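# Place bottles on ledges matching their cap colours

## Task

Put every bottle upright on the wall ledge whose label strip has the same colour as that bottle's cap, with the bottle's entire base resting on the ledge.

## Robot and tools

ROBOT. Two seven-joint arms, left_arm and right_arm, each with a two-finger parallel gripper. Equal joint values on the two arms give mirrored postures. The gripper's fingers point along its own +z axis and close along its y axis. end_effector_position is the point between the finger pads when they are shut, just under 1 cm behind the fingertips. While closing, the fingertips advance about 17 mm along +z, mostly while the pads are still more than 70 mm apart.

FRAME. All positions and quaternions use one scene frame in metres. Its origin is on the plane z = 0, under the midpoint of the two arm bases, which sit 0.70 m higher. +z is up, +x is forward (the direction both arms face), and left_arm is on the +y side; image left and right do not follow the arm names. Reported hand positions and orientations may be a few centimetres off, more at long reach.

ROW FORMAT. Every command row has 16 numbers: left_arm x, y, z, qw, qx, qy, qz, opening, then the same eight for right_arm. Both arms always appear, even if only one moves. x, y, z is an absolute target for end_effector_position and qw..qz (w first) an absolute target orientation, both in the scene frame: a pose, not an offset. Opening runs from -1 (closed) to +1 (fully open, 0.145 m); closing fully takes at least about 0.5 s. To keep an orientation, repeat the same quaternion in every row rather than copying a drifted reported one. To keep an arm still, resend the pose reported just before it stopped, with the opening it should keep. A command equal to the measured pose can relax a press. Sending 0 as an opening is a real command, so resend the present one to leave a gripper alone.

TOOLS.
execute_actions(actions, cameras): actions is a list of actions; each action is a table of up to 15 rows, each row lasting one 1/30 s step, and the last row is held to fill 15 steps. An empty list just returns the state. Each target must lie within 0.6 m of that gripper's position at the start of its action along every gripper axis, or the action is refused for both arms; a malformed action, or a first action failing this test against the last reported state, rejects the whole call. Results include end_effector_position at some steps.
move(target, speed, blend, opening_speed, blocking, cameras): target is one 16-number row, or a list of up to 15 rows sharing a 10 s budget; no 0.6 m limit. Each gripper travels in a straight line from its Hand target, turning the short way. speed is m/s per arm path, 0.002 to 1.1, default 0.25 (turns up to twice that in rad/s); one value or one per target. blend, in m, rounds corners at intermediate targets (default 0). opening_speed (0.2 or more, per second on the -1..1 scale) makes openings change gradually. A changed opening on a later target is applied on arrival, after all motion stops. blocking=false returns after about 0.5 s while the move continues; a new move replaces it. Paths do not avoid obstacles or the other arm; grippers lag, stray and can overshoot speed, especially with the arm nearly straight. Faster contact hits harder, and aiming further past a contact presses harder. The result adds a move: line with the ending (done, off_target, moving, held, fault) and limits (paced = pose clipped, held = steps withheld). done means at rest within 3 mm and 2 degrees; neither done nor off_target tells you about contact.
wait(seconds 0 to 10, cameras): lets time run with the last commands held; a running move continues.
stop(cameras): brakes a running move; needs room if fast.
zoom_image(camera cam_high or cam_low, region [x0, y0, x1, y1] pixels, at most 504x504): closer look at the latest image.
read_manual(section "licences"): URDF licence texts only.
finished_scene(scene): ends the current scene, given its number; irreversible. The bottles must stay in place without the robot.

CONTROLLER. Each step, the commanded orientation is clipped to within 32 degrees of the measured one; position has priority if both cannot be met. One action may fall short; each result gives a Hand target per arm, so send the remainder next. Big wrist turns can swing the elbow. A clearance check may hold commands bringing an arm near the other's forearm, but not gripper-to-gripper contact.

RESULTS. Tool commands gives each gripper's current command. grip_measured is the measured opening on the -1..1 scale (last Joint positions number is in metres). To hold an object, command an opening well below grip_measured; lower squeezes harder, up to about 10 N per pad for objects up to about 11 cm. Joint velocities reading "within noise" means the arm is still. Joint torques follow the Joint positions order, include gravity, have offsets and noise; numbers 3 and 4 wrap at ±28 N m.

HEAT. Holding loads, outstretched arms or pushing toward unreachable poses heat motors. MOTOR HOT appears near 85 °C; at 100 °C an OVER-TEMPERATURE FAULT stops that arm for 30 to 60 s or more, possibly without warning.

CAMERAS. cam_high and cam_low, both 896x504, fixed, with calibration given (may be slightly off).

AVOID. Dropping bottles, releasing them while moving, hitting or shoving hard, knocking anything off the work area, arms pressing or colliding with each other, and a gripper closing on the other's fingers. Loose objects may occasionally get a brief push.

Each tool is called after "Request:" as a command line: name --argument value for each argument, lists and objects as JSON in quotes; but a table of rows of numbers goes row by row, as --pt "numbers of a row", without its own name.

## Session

Request:
execute_actions --actions '[]'

Request:
zoom_image --camera "cam_high" --region '[430, 200, 690, 420]'

Request:
zoom_image --camera "cam_low" --region '[330, 120, 630, 400]'

Scene clock: 0.00 s.
left_arm: end_effector_position=(+0.2239, +0.1828, +0.6144) grip_measured=+1.00 end_effector_quat_wxyz=(-0.319, +0.395, -0.515, +0.691) | right_arm: end_effector_position=(+0.4009, -0.1655, +0.3728) grip_measured=+1.00 end_effector_quat_wxyz=(+0.260, +0.265, +0.837, +0.401)
Joint positions: left_arm=[-1.106 0.942 0.535 2.339 -0.48 -0.199 -0.367 0.145] | right_arm=[0.583 0.619 -0.841 0.925 -1.182 -0.496 -0.047 0.145]
Joint velocities: within noise
Joint torques (N m): no reading
Motor temperatures (°C): left_arm=[20 21 22 20 21 23 21] | right_arm=[20 22 22 19 20 19 21]
Hand target: left_arm +0.2239, +0.1828, +0.6144; -0.319, +0.395, -0.515, +0.691 | right_arm +0.4009, -0.1655, +0.3728; +0.260, +0.265, +0.837, +0.401
Tool commands: left_gripper/opening=+1.0 right_gripper/opening=+1.0

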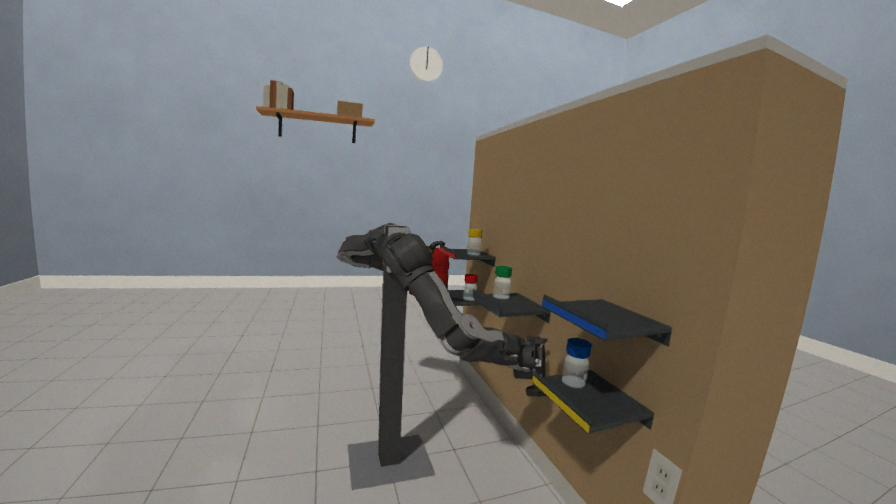

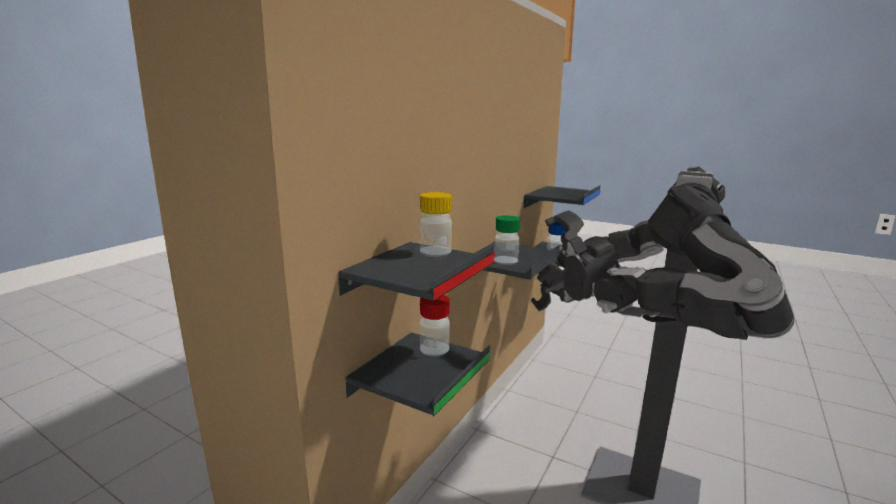

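Scaled by 1.938 from the camera's 896x504 image, which has a finer 1280x720 frame.

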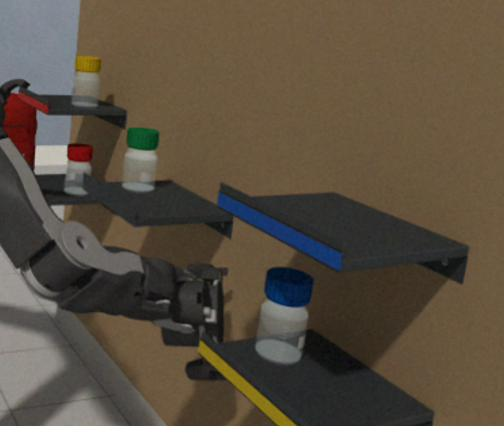

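Scaled by 1.680 from the camera's 896x504 image, which has a finer 1280x720 frame.

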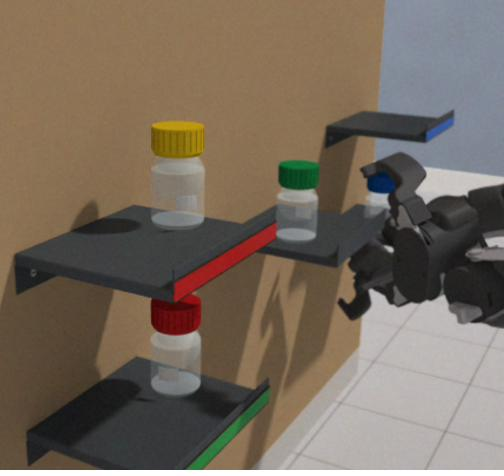

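Request:
move --pt "0.23 0.22 0.62 -0.08 0.65 -0.25 0.714 0.3 0.28 -0.2 0.38 0.13 0.6 0.5 0.6 0.3" --pt "0.25 0.32 0.66 0 0.7071 0 0.7071 0.3 0.27 -0.2 0.41 0 0.7071 0 0.7071 0.3" --pt "0.28 0.34 0.70 0 0.7071 0 0.7071 0.3 0.265 -0.347 0.52 0 0.7071 0 0.7071 0.3" --pt "0.325 0.34 0.70 0 0.7071 0 0.7071 0.3 0.325 -0.347 0.515 0 0.7071 0 0.7071 0.3" --speed 0.25

Request:
zoom_image --camera "cam_low" --region '[380, 160, 580, 300]'

Request:
zoom_image --camera "cam_high" --region '[480, 270, 680, 440]'

Scene clock: 41.67 s.
left_arm: end_effector_position=(+0.3253, +0.3387, +0.7026) grip_measured=+0.30 end_effector_quat_wxyz=(+0.001, +0.705, -0.004, +0.709) | right_arm: end_effector_position=(+0.3253, -0.3467, +0.5178) grip_measured=+0.30 end_effector_quat_wxyz=(-0.001, +0.704, +0.001, +0.711)
Joint positions: left_arm=[-1.324 1.326 1.397 1.938 1.535 0.078 -0.12 0.098] | right_arm=[-0.345 0.889 0.153 1.558 0.92 -0.243 0.113 0.098]
Joint velocities: within noise
Joint torques (N m): left_arm=[2.39 1.6 2.5 0.53 0.14 -0.66 -0.05] | right_arm=[2.15 5.97 2.81 2.43 0.13 -0.27 -0.15]
Motor temperatures (°C): left_arm=[20 21 23 21 21 23 21] | right_arm=[22 23 23 19 20 19 21]
Hand target: left_arm +0.3250, +0.3400, +0.7001; +0.000, +0.707, +0.000, +0.707 | right_arm +0.3249, -0.3470, +0.5150; +0.000, +0.707, +0.000, +0.707
Off the commanded pose: left_arm 0.003 m, 1 deg | right_arm 0.003 m, 1 deg.
move: done

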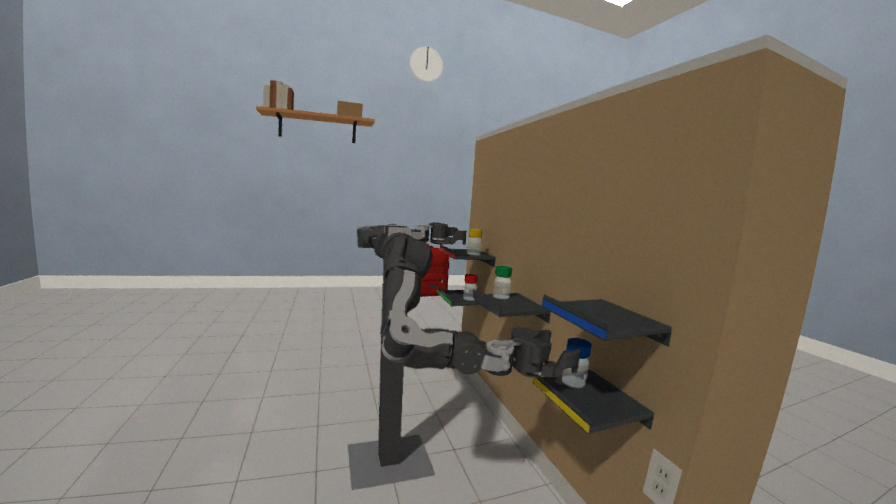

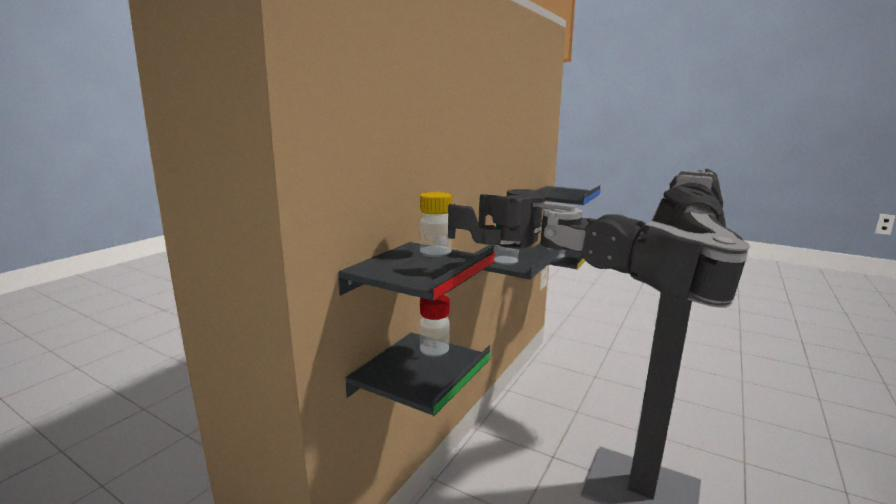

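Scaled by 2.520 from the camera's 896x504 image, which has a finer 1280x720 frame.

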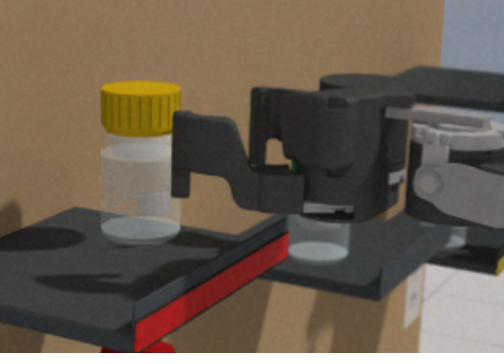

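Scaled by 2.520 from the camera's 896x504 image, which has a finer 1280x720 frame.

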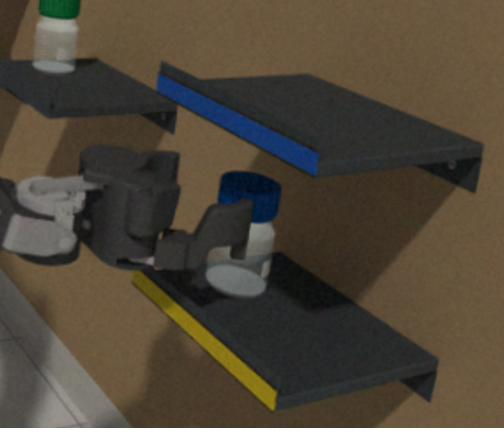

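Request:
move --pt "0.39 0.34 0.70 0 0.7071 0 0.7071 0.3 0.38 -0.345 0.51 0 0.7071 0 0.7071 0.3" --speed 0.1

Request:
zoom_image --camera "cam_low" --region '[380, 160, 580, 300]'

Request:
zoom_image --camera "cam_high" --region '[480, 270, 680, 440]'

Scene clock: 57.27 s.
left_arm: end_effector_position=(+0.3903, +0.3388, +0.7031) grip_measured=+0.30 end_effector_quat_wxyz=(+0.001, +0.705, -0.002, +0.710) | right_arm: end_effector_position=(+0.3805, -0.3468, +0.5137) grip_measured=+0.30 end_effector_quat_wxyz=(+0.002, +0.703, -0.003, +0.711)
Joint positions: left_arm=[-1.357 1.634 1.37 1.664 1.582 0.004 -0.151 0.098] | right_arm=[0.045 0.849 -0.09 1.325 0.872 -0.195 0.12 0.098]
Joint velocities: within noise
Joint torques (N m): left_arm=[4.58 1.41 2.89 0.16 0.11 -0.7 0] | right_arm=[3.47 6.21 2.15 2.47 0.14 -0.35 0.13]
Motor temperatures (°C): left_arm=[20 21 24 21 21 24 21] | right_arm=[21 23 23 19 20 19 21]
Hand target: left_arm +0.3900, +0.3400, +0.7000; +0.000, +0.707, +0.000, +0.707 | right_arm +0.3800, -0.3451, +0.5101; +0.000, +0.707, +0.000, +0.707
Off the commanded pose: left_arm 0.003 m, 1 deg | right_arm 0.004 m, 1 deg.
move: off_target (right_arm)

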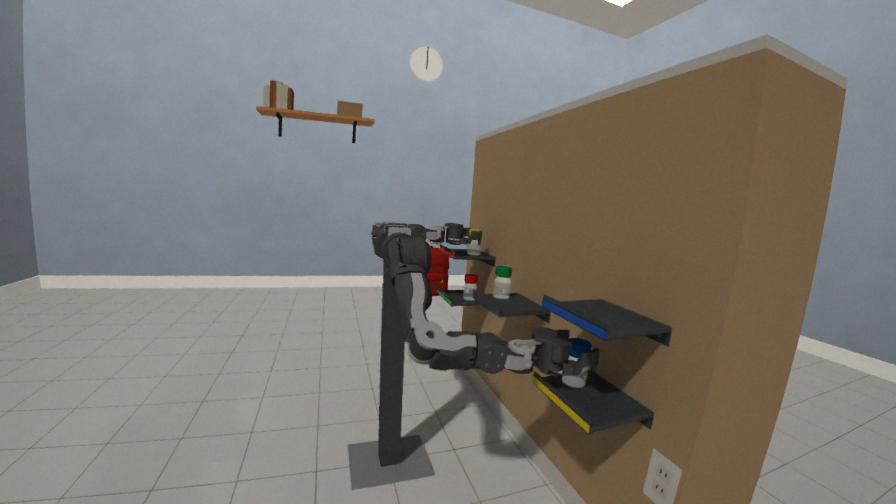

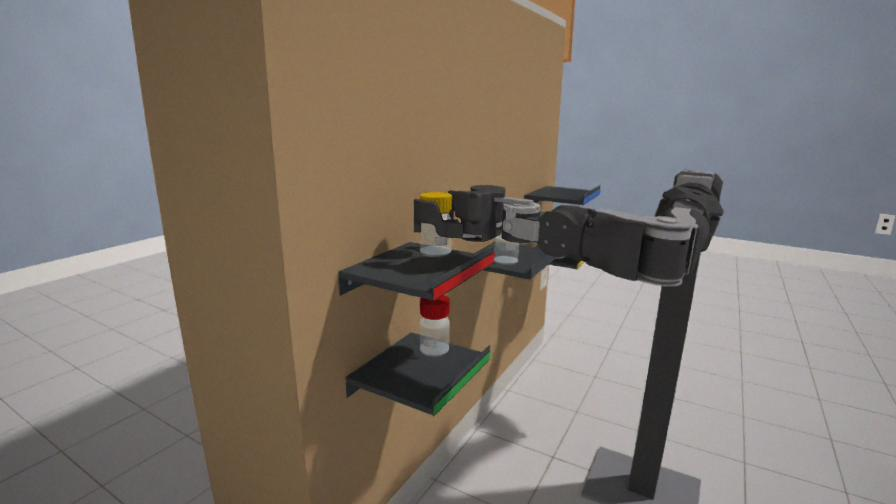

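Scaled by 2.520 from the camera's 896x504 image, which has a finer 1280x720 frame.

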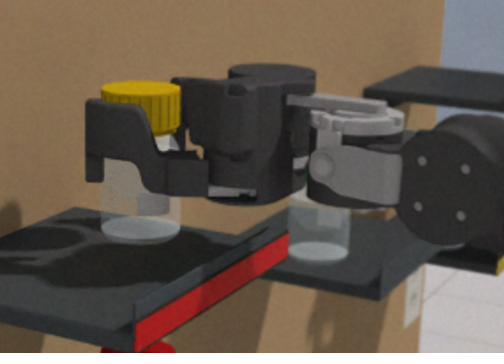

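Scaled by 2.520 from the camera's 896x504 image, which has a finer 1280x720 frame.

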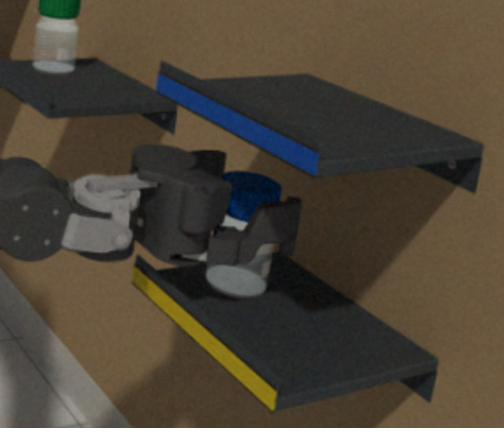

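Request:
move --pt "0.388 0.339 0.70 0 0.7071 0 0.7071 0.3 0.375 -0.344 0.515 0 0.7071 0 0.7071 0.3" --pt "0.388 0.339 0.70 0 0.7071 0 0.7071 -0.5 0.375 -0.344 0.515 0 0.7071 0 0.7071 -0.5" --speed 0.1 --opening_speed 0.5

Request:
zoom_image --camera "cam_low" --region '[380, 160, 580, 300]'

Request:
zoom_image --camera "cam_high" --region '[480, 270, 680, 440]'

Scene clock: 72.63 s.
left_arm: end_effector_position=(+0.3885, +0.3373, +0.7027) grip_measured=-0.24 end_effector_quat_wxyz=(+0.002, +0.705, -0.003, +0.710) | right_arm: end_effector_position=(+0.3752, -0.3434, +0.5147) grip_measured=-0.28 end_effector_quat_wxyz=(-0.001, +0.707, +0.001, +0.708)
Joint positions: left_arm=[-1.357 1.626 1.37 1.678 1.582 0.004 -0.154 0.058] | right_arm=[0.006 0.87 -0.082 1.367 0.887 -0.189 0.107 0.055]
Joint velocities: within noise
Joint torques (N m): left_arm=[4.73 1.25 3.03 0.29 0.06 -0.65 -0.04] | right_arm=[3.26 7.05 3.96 3.26 0.26 -0.33 -0.05]
Motor temperatures (°C): left_arm=[21 21 24 21 21 24 21] | right_arm=[21 24 23 19 20 20 21]
Hand target: left_arm +0.3880, +0.3389, +0.7000; +0.000, +0.707, +0.000, +0.707 | right_arm +0.3750, -0.3440, +0.5150; +0.000, +0.707, +0.000, +0.707
Off the commanded pose: left_arm 0.003 m, 1 deg | right_arm 0.001 m, 0 deg.
move: done

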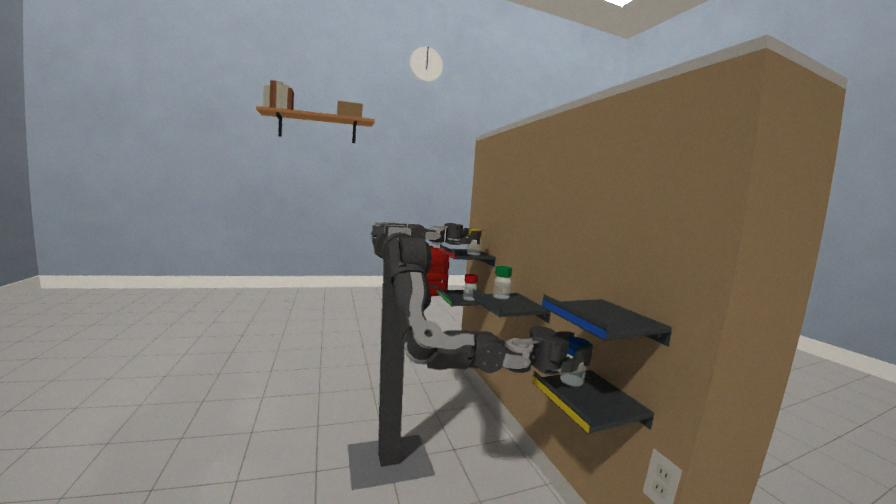

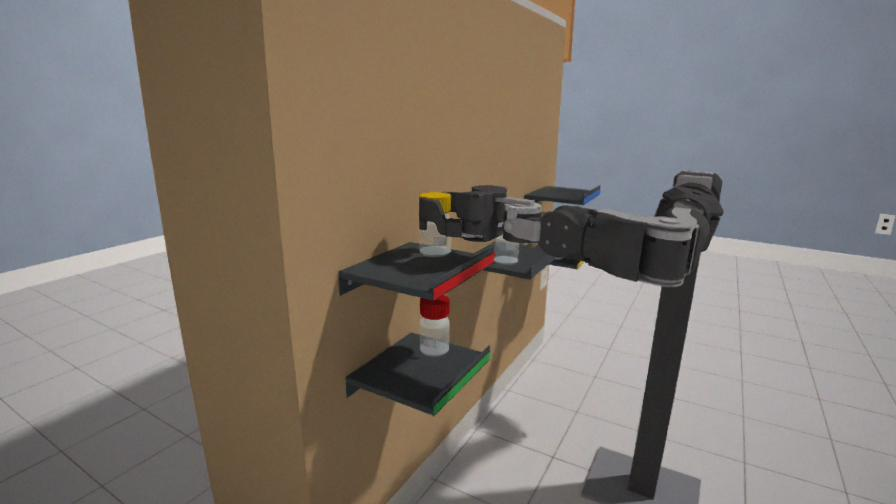

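Scaled by 2.520 from the camera's 896x504 image, which has a finer 1280x720 frame.

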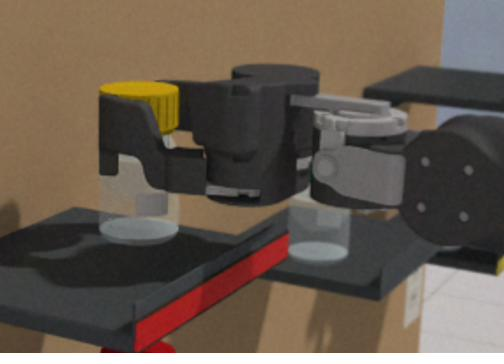

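Scaled by 2.520 from the camera's 896x504 image, which has a finer 1280x720 frame.

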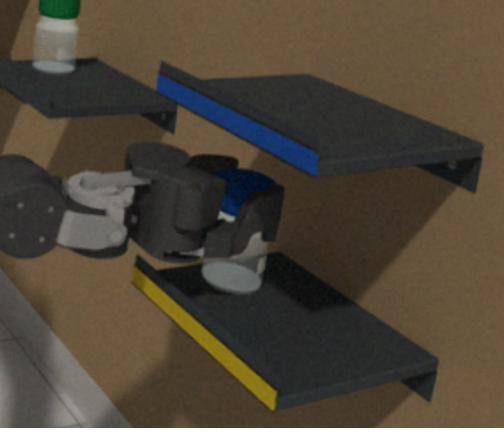

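Request:
move --pt "0.388 0.338 0.74 0 0.7071 0 0.7071 -0.55 0.375 -0.344 0.54 0 0.7071 0 0.7071 -0.55" --pt "0.27 0.339 0.735 0 0.7071 0 0.7071 -0.55 0.26 -0.344 0.55 0 0.7071 0 0.7071 -0.55" --pt "0.27 0.27 0.695 0 0.7071 0 0.7071 -0.55 0.26 -0.36 0.65 0 0.7071 0 0.7071 -0.55" --pt "0.28 0.17 0.655 0.092 0.701 -0.092 0.701 -0.55 0.265 -0.38 0.74 0 0.7071 0 0.7071 -0.55" --pt "0.305 0.055 0.645 0.183 0.683 -0.183 0.683 -0.55 0.33 -0.39 0.74 0 0.7071 0 0.7071 -0.55" --pt "0.34 0.005 0.642 0.183 0.683 -0.183 0.683 -0.55 0.39 -0.39 0.735 0 0.7071 0 0.7071 -0.55" --speed 0.14 --blend 0.015

Request:
zoom_image --camera "cam_low" --region '[440, 170, 620, 300]'

Request:
zoom_image --camera "cam_high" --region '[480, 200, 690, 370]'

Scene clock: 91.47 s.
left_arm: end_effector_position=(+0.3082, +0.0493, +0.6494) grip_measured=-0.24 end_effector_quat_wxyz=(+0.278, +0.688, -0.301, +0.600) | right_arm: end_effector_position=(+0.3904, -0.3893, +0.7315) grip_measured=-0.28 end_effector_quat_wxyz=(+0.001, +0.712, +0.004, +0.702)
Joint positions: left_arm=[-1.407 2.011 1.234 2.171 1.566 -0.074 -0.184 0.058] | right_arm=[-1.311 1.638 1.465 1.426 1.558 0.167 0.084 0.055]
Joint velocities: within noise
Joint torques (N m): left_arm=[5.58 0.75 3.74 0.25 0.06 -0.82 0.24] | right_arm=[3.73 1.94 6.71 0.36 0.23 -0.6 -0.04]
Motor temperatures (°C): left_arm=[21 21 25 21 21 24 21] | right_arm=[21 24 23 20 20 20 21]
Hand target: left_arm +0.3081, +0.0488, +0.6509; +0.281, +0.685, -0.300, +0.602 | right_arm +0.3900, -0.3900, +0.7349; +0.001, +0.707, +0.002, +0.707
Off the commanded pose: left_arm 0.055 m, 20 deg | right_arm 0.004 m, 1 deg.
joint sent to its limit (left arm) — joint 1 (shoulder pitch), lower limit; joint 2 (shoulder roll), upper limit. The joint targets are off in position and orientation.
joint sent to its limit (right arm) — joint 1 (shoulder pitch), lower limit; joint 5 (forearm roll), upper limit. The joint targets still meet the commanded pose.
move: off_target (left_arm, right_arm)

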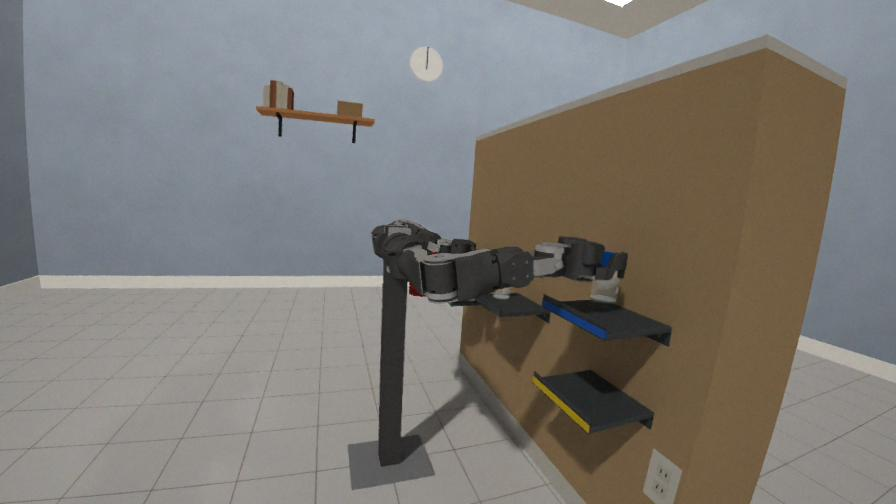

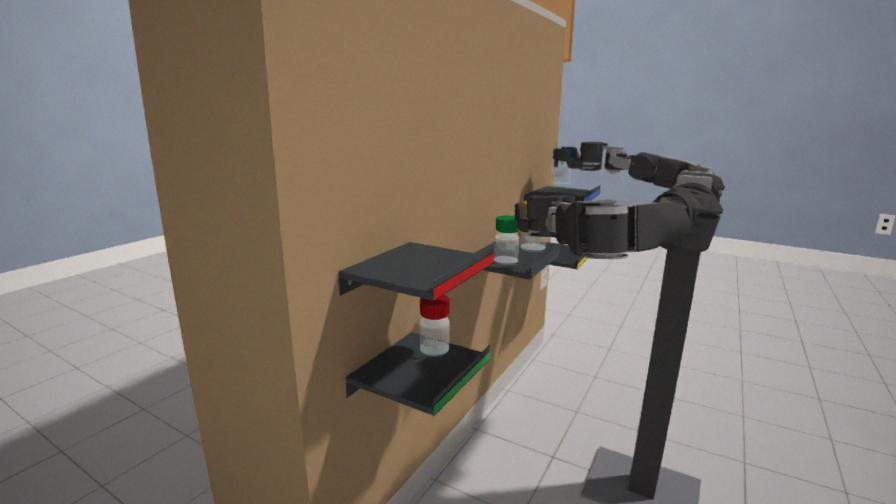

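Scaled by 2.800 from the camera's 896x504 image, which has a finer 1280x720 frame.

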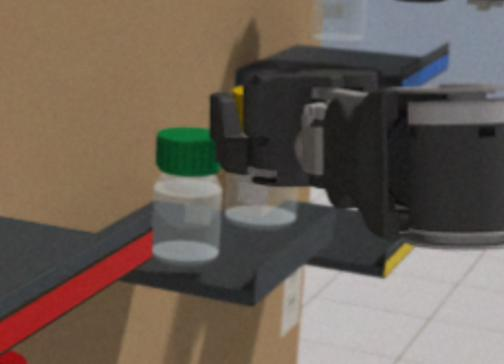

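Scaled by 2.400 from the camera's 896x504 image, which has a finer 1280x720 frame.

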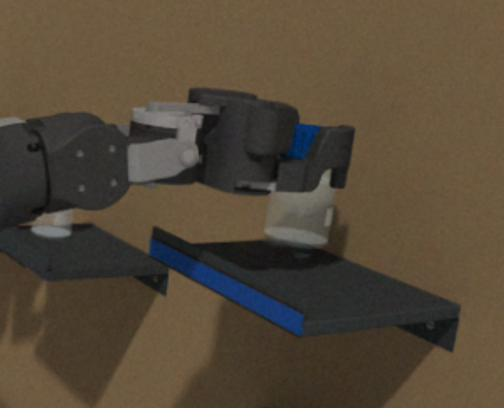

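Request:
move --pt "0.275 0.14 0.66 0.183 0.683 -0.183 0.683 -0.55 0.39 -0.39 0.72 0 0.7071 0 0.7071 -0.55" --pt "0.26 0.27 0.72 0 0.7071 0 0.7071 -0.55 0.39 -0.39 0.713 0 0.7071 0 0.7071 -0.55" --pt "0.25 0.22 0.71 0 0.7071 0 0.7071 -0.55 0.39 -0.39 0.713 0 0.7071 0 0.7071 -0.55" --pt "0.265 0.15 0.70 0.092 0.701 -0.092 0.701 -0.55 0.39 -0.39 0.713 0 0.7071 0 0.7071 -0.55" --speed 0.14

Request:
zoom_image --camera "cam_high" --region '[560, 230, 680, 350]'

Scene clock: 119.30 s.
left_arm: end_effector_position=(+0.2654, +0.1496, +0.6992) grip_measured=-0.24 end_effector_quat_wxyz=(+0.193, +0.694, -0.197, +0.665) | right_arm: end_effector_position=(+0.3901, -0.3893, +0.7137) grip_measured=-0.28 end_effector_quat_wxyz=(+0.005, +0.710, +0.008, +0.704)
Joint positions: left_arm=[-0.806 1.326 0.956 2.43 1.571 0.254 -0.113 0.058] | right_arm=[-1.311 1.627 1.38 1.437 1.558 0.077 0.084 0.055]
Joint velocities: within noise
Joint torques (N m): left_arm=[2.44 2.7 1.65 0.53 0 -0.98 0.02] | right_arm=[3.65 1.89 3.79 0.55 0.26 -0.79 -0.09]
Motor temperatures (°C): left_arm=[22 21 26 20 21 25 21] | right_arm=[21 23 25 19 20 20 21]
Hand target: left_arm +0.2656, +0.1504, +0.7001; +0.193, +0.691, -0.193, +0.669 | right_arm +0.3899, -0.3901, +0.7129; +0.005, +0.708, +0.006, +0.706
Off the commanded pose: left_arm 0.001 m, 17 deg | right_arm 0.001 m, 1 deg.
joint sent to its limit (left arm) — joint 4 (elbow), upper limit, where the elbow is as bent as it goes. The joint targets are off in orientation, not in position.
joint sent to its limit (right arm) — joint 1 (shoulder pitch), lower limit; joint 5 (forearm roll), upper limit. The joint targets still meet the commanded pose.
move: off_target (left_arm)

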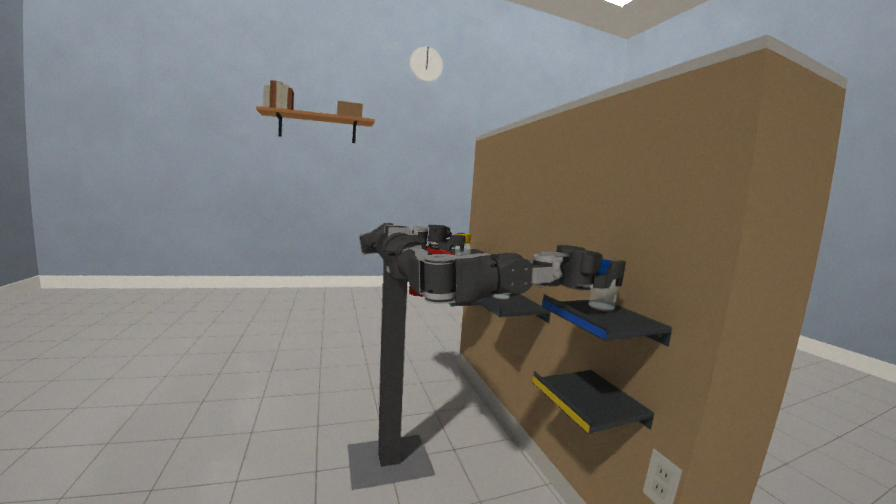

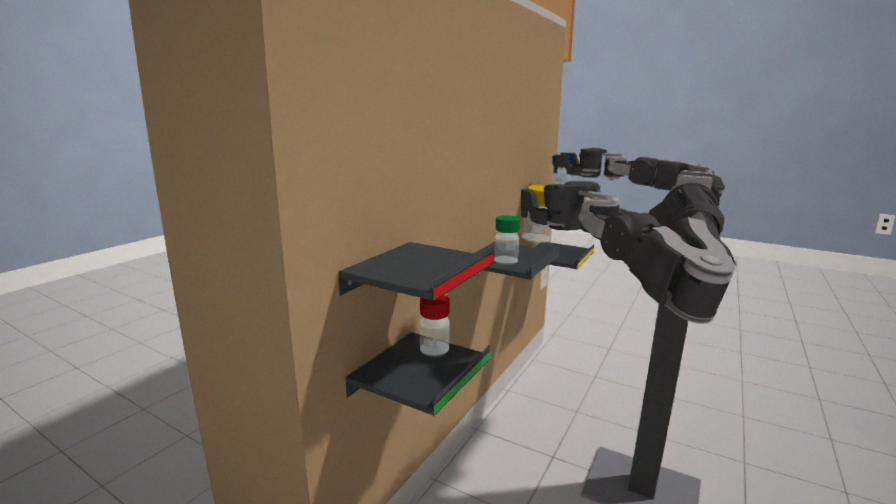

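Scaled by 4.200 from the camera's 896x504 image, which has a finer 1280x720 frame.

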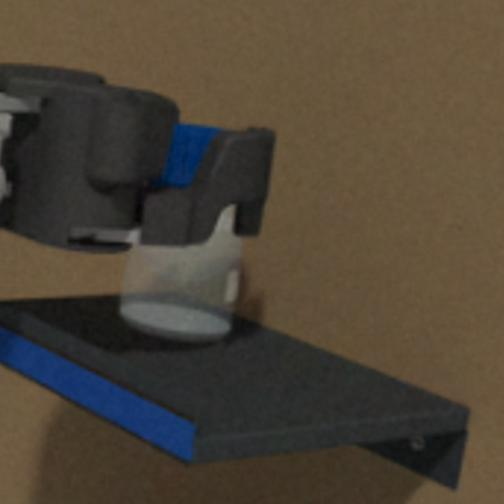

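Request:
move --pt "0.25 0.08 0.69 0.05 0.705 -0.05 0.705 -0.55 0.39 -0.39 0.705 0.005 0.707 0.007 0.707 -0.55" --pt "0.27 0.03 0.685 0.183 0.683 -0.183 0.683 -0.55 0.39 -0.39 0.702 0.005 0.707 0.007 0.707 -0.55" --speed 0.1

Request:
zoom_image --camera "cam_high" --region '[560, 230, 680, 350]'

Scene clock: 130.87 s.
left_arm: end_effector_position=(+0.2697, +0.0316, +0.6850) grip_measured=-0.24 end_effector_quat_wxyz=(+0.265, +0.666, -0.273, +0.642) | right_arm: end_effector_position=(+0.3902, -0.3896, +0.7065) grip_measured=-0.28 end_effector_quat_wxyz=(+0.007, +0.703, +0.009, +0.711)
Joint positions: left_arm=[-1.407 2.011 1.354 2.42 1.584 -0.067 -0.501 0.058] | right_arm=[-1.311 1.625 1.333 1.439 1.56 0.01 0.084 0.055]
Joint velocities: within noise
Joint torques (N m): left_arm=[4.65 0.59 2.55 0.09 -0.09 -0.74 0.23] | right_arm=[3.73 1.86 2.85 0.47 0.18 -0.39 -0.02]
Motor temperatures (°C): left_arm=[21 21 25 20 21 25 21] | right_arm=[22 23 24 19 20 20 21]
Hand target: left_arm +0.2696, +0.0313, +0.6851; +0.268, +0.665, -0.272, +0.642 | right_arm +0.3899, -0.3900, +0.7019; +0.007, +0.708, +0.009, +0.707
Off the commanded pose: left_arm 0.002 m, 15 deg | right_arm 0.005 m, 1 deg.
joint read past its limit (left arm) — joint 2 (shoulder roll), upper limit.
joint read past its limit (right arm) — joint 5 (forearm roll), upper limit.
joint sent to its limit (left arm) — joint 1 (shoulder pitch), lower limit; joint 2 (shoulder roll), upper limit. The joint targets are off in orientation, not in position.
joint sent to its limit (right arm) — joint 1 (shoulder pitch), lower limit; joint 5 (forearm roll), upper limit. The joint targets still meet the commanded pose.
move: off_target (left_arm, right_arm); limits=paced

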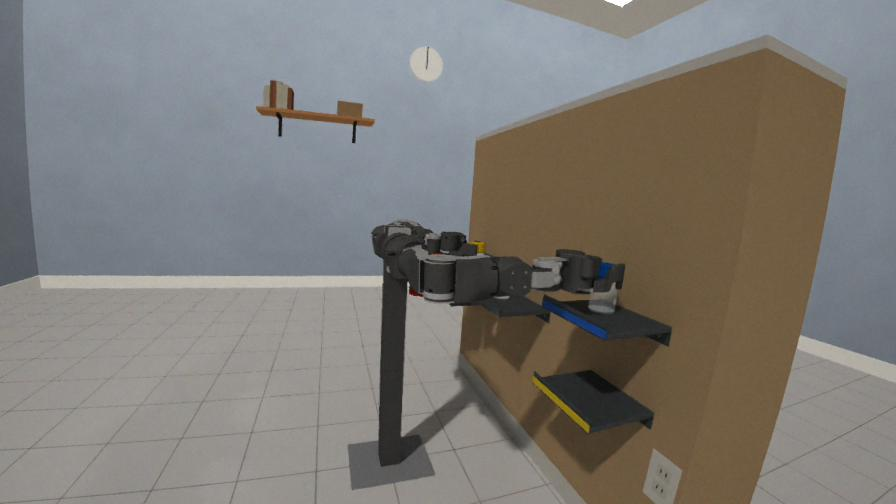

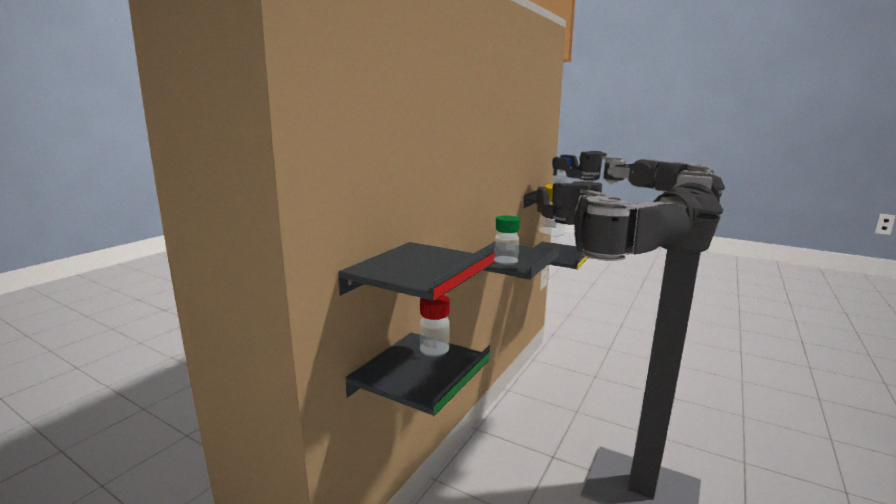

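Scaled by 4.200 from the camera's 896x504 image, which has a finer 1280x720 frame.

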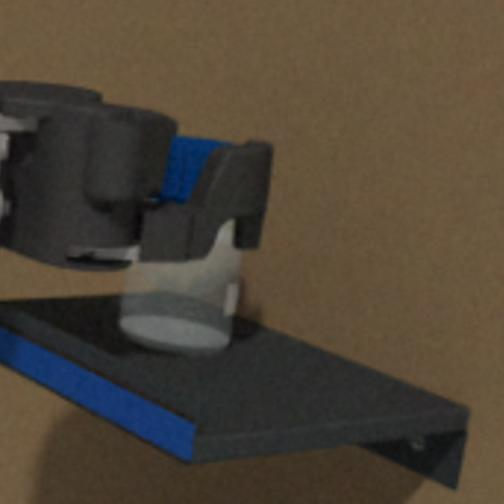

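Request:
move --pt "0.265 0.14 0.66 0.1 0.70 -0.1 0.70 -0.55 0.39 -0.39 0.702 0.007 0.707 0.009 0.707 0.1" --pt "0.255 0.24 0.60 0 0.7071 0 0.7071 -0.55 0.39 -0.39 0.715 0.003 0.707 0.004 0.707 0.1" --pt "0.27 0.195 0.54 0 0.7071 0 0.7071 -0.55 0.26 -0.39 0.725 0 0.7071 0 0.7071 0.1" --pt "0.375 0.19 0.50 0 0.7071 0 0.7071 -0.55 0.25 -0.25 0.64 0 0.7071 0 0.7071 0.3" --speed 0.14 --opening_speed 0.8

Scene clock: 162.77 s.
left_arm: end_effector_position=(+0.3657, +0.1959, +0.5058) grip_measured=-0.24 end_effector_quat_wxyz=(+0.102, +0.834, -0.189, +0.508) | right_arm: end_effector_position=(+0.2506, -0.2495, +0.6408) grip_measured=+0.30 end_effector_quat_wxyz=(-0.019, +0.696, +0.020, +0.717)
Joint positions: left_arm=[-1.407 2.011 0.774 1.747 1.584 -0.172 -0.15 0.058] | right_arm=[-1.207 0.99 0.889 2.442 1.146 -0.108 -0.321 0.098]
Joint velocities: within noise
Joint torques (N m): left_arm=[6.32 1.02 3.71 0.21 0.12 -0.72 0.23] | right_arm=[0.25 1.54 1.68 1.81 -0.15 -0.53 -0.13]
Motor temperatures (°C): left_arm=[22 21 25 20 21 25 21] | right_arm=[21 23 24 19 20 20 21]
Hand target: left_arm +0.3662, +0.1951, +0.5067; +0.105, +0.832, -0.189, +0.510 | right_arm +0.2504, -0.2504, +0.6398; -0.018, +0.697, +0.018, +0.717
Off the commanded pose: left_arm 0.012 m, 37 deg; orientation clipped | right_arm 0.001 m, 4 deg.
joint read past its limit (left arm) — joint 2 (shoulder roll), upper limit.
joint read past its limit (right arm) — joint 4 (elbow), upper limit, where the elbow is as bent as it goes.
joint sent to its limit (left arm) — joint 1 (shoulder pitch), lower limit; joint 2 (shoulder roll), upper limit; joint 5 (forearm roll), upper limit. The joint targets are off in position and orientation.
joint sent to its limit (right arm) — joint 4 (elbow), upper limit, where the elbow is as bent as it goes. The joint targets are off in orientation, not in position.
move: off_target (left_arm, right_arm); target 4's new opening was sent with right_arm's hand 0.001 m and 4 deg from that target; limits=paced

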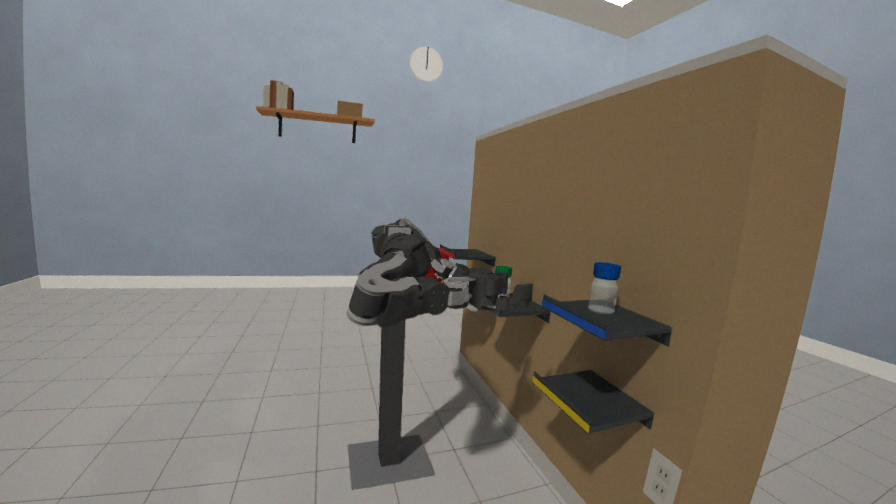

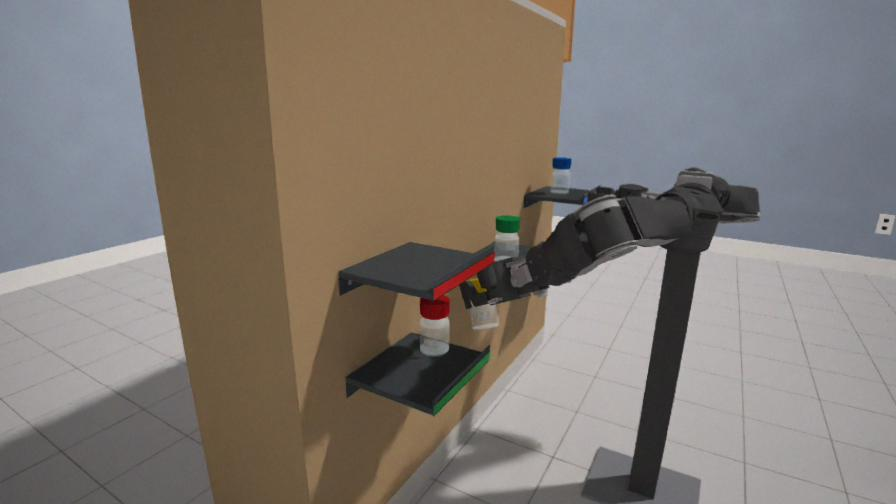

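Request:
move --pt "0.25 0.24 0.54 0 0.75 0 0.661 -0.55 0.24 -0.25 0.62 0 0.7071 0 0.7071 0.3" --pt "0.22 0.2 0.4 0 0.82 0 0.572 -0.55 0.22 -0.2 0.4 0 0.82 0 0.572 0.3" --pt "0.19 0.2 0.32 0 0.877 0 0.48 -0.55 0.14 -0.2 0.2 0 0.96 0 0.28 0.3" --speed 0.16

Scene clock: 182.97 s.
left_arm: end_effector_position=(+0.1781, +0.2192, +0.3707) grip_measured=-0.24 end_effector_quat_wxyz=(+0.128, +0.947, -0.208, +0.210) | right_arm: end_effector_position=(+0.1410, -0.2015, +0.2008) grip_measured=+0.30 end_effector_quat_wxyz=(+0.003, +0.959, -0.001, +0.283)
Joint positions: left_arm=[-1.407 2.011 0.159 1.917 1.584 -0.173 -0.124 0.058] | right_arm=[-0.302 0.506 -0.64 1.147 0.75 -0.01 -0.287 0.098]
Joint velocities: within noise
Joint torques (N m): left_arm=[3.86 1.09 0.47 1.22 0.11 -0.37 0.38] | right_arm=[0.38 2.36 0.28 2.37 0.06 -0.12 0.2]
Motor temperatures (°C): left_arm=[22 21 25 20 21 25 21] | right_arm=[21 23 23 19 20 20 21]
Hand target: left_arm +0.1767, +0.2193, +0.3700; +0.130, +0.947, -0.207, +0.208 | right_arm +0.1400, -0.2000, +0.2000; +0.000, +0.960, +0.000, +0.280
Off the commanded pose: left_arm 0.056 m, 43 deg; orientation clipped | right_arm 0.002 m, 0 deg.
joint read past its limit (left arm) — joint 2 (shoulder roll), upper limit.
joint sent to its limit (left arm) — joint 1 (shoulder pitch), lower limit; joint 2 (shoulder roll), upper limit; joint 5 (forearm roll), upper limit. The joint targets are off in position and orientation.
move: off_target (left_arm); limits=paced

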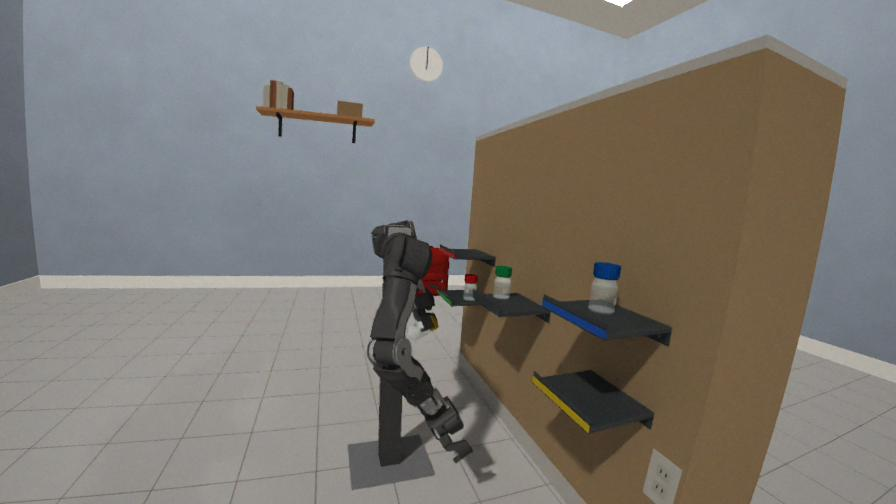

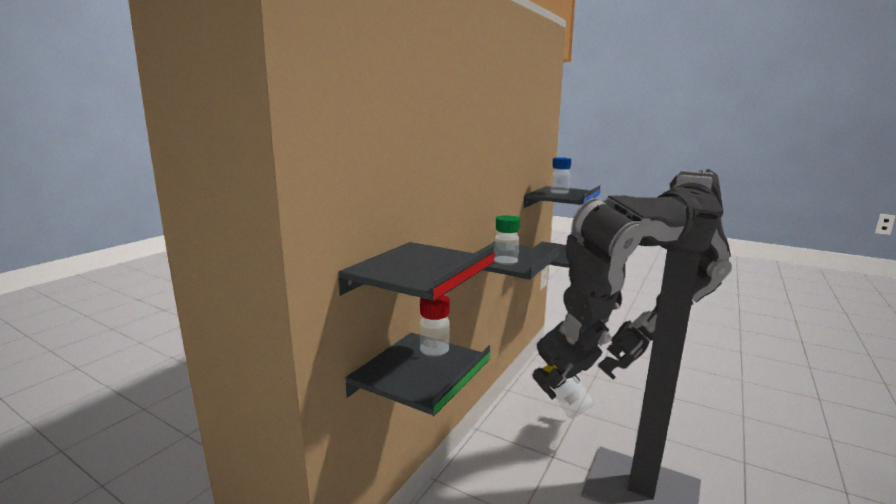

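Request:
move --pt "0.24 0.27 0.5 0 0.75 0 0.661 -0.55 0.2 -0.18 0.25 0 0.9 0 0.436 0.3" --pt "0.24 0.27 0.63 0 0.7071 0 0.7071 -0.55 0.32 -0.13 0.33 0 0.766 0 0.643 0.3" --pt "0.23 0.28 0.62 0 0.7071 0 0.7071 -0.55 0.38 -0.13 0.36 0 0.7071 0 0.7071 0.3" --speed 0.16

Scene clock: 196.67 s.
left_arm: end_effector_position=(+0.2300, +0.2801, +0.6186) grip_measured=-0.24 end_effector_quat_wxyz=(-0.001, +0.711, +0.001, +0.703) | right_arm: end_effector_position=(+0.3807, -0.1305, +0.3609) grip_measured=+0.30 end_effector_quat_wxyz=(+0.002, +0.707, -0.001, +0.707)
Joint positions: left_arm=[-1.411 0.884 0.956 2.381 1.136 -0.242 -0.214 0.058] | right_arm=[0.255 0.186 -0.64 0.81 0.37 -0.626 -0.381 0.098]
Joint velocities: within noise
Joint torques (N m): left_arm=[0.49 0.75 1.55 2.14 -0.08 -0.97 0.23] | right_arm=[4.26 0.22 0.58 3.03 -0.01 -0.53 0.17]
Motor temperatures (°C): left_arm=[22 21 25 21 21 25 21] | right_arm=[21 23 23 19 20 20 21]
Hand target: left_arm +0.2300, +0.2800, +0.6200; +0.000, +0.707, +0.000, +0.707 | right_arm +0.3800, -0.1299, +0.3601; +0.000, +0.707, +0.000, +0.707
Off the commanded pose: left_arm 0.001 m, 1 deg | right_arm 0.001 m, 0 deg.
joint read past its limit (left arm) — joint 1 (shoulder pitch), lower limit.
move: done

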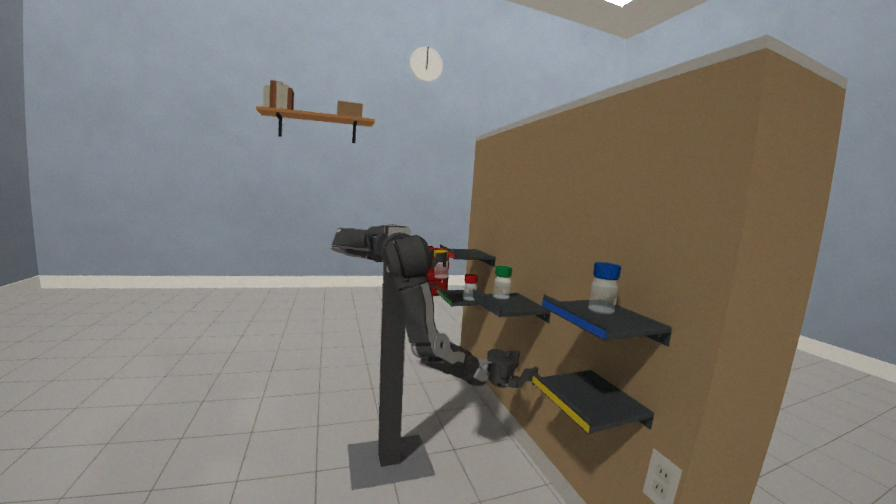

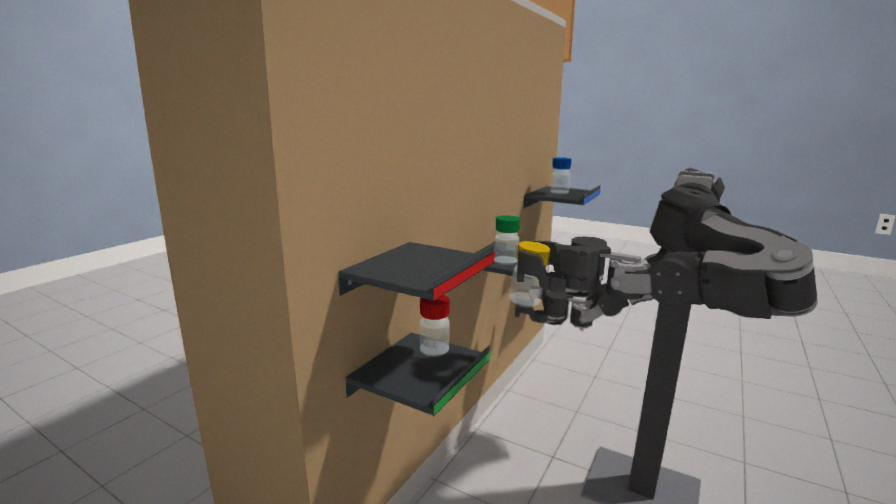

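Request:
move --pt "0.24 0.25 0.60 0 0.7071 0 0.7071 -0.55 0.38 -0.13 0.36 0 0.7071 0 0.7071 0.3" --pt "0.22 0.2 0.4 0 0.82 0 0.572 -0.55 0.38 -0.13 0.36 0 0.7071 0 0.7071 0.3" --pt "0.14 0.2 0.2 0 0.96 0 0.28 -0.55 0.38 -0.13 0.36 0 0.7071 0 0.7071 0.3" --speed 0.2

Scene clock: 210.00 s.
left_arm: end_effector_position=(+0.1398, +0.2010, +0.2003) grip_measured=-0.24 end_effector_quat_wxyz=(-0.002, +0.960, +0.000, +0.280) | right_arm: end_effector_position=(+0.3807, -0.1305, +0.3609) grip_measured=+0.30 end_effector_quat_wxyz=(+0.002, +0.707, -0.001, +0.707)
Joint positions: left_arm=[-0.279 0.532 -0.704 1.148 0.801 -0.028 -0.31 0.058] | right_arm=[0.255 0.186 -0.64 0.81 0.37 -0.626 -0.381 0.098]
Joint velocities: within noise
Joint torques (N m): left_arm=[1.17 2.33 0.12 2.74 0.04 -0.42 0.27] | right_arm=[4.15 0.17 0.62 2.95 -0.02 -0.51 0.19]
Motor temperatures (°C): left_arm=[21 21 24 21 21 25 21] | right_arm=[22 23 23 19 20 20 21]
Hand target: left_arm +0.1401, +0.1999, +0.2000; +0.000, +0.960, +0.000, +0.280 | right_arm +0.3800, -0.1299, +0.3601; +0.000, +0.707, +0.000, +0.707
Off the commanded pose: left_arm 0.001 m, 0 deg | right_arm 0.001 m, 0 deg.
move: done

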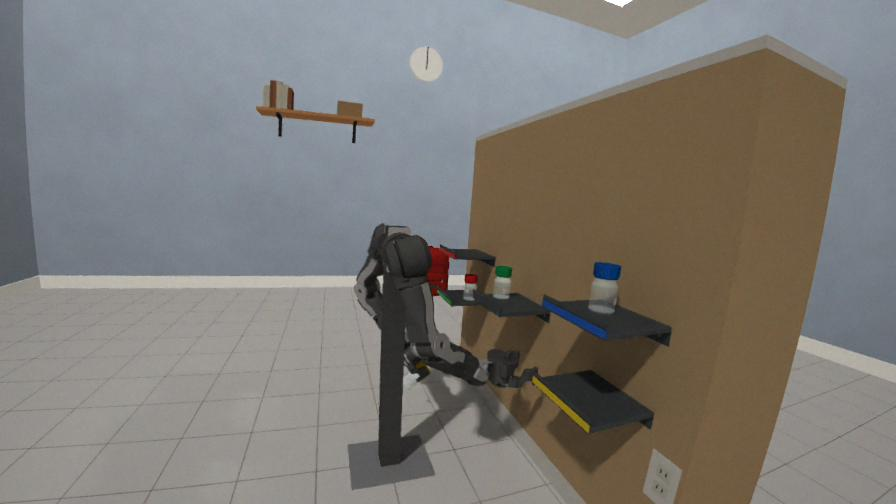

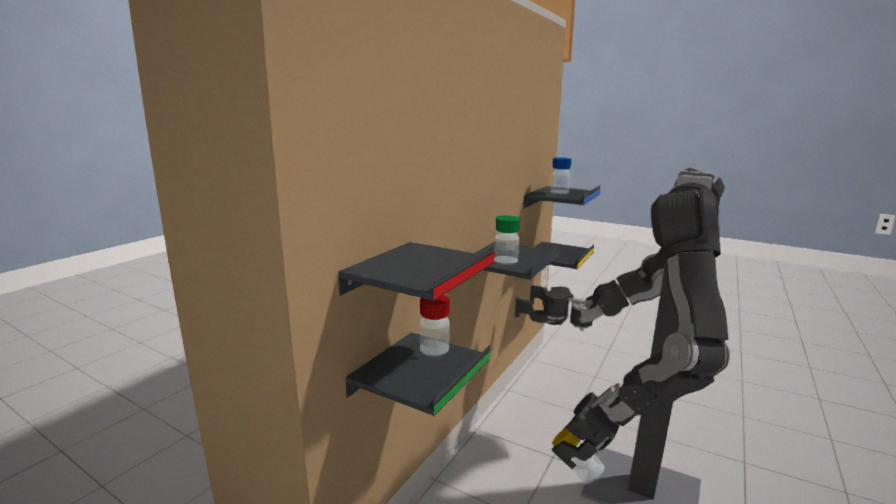

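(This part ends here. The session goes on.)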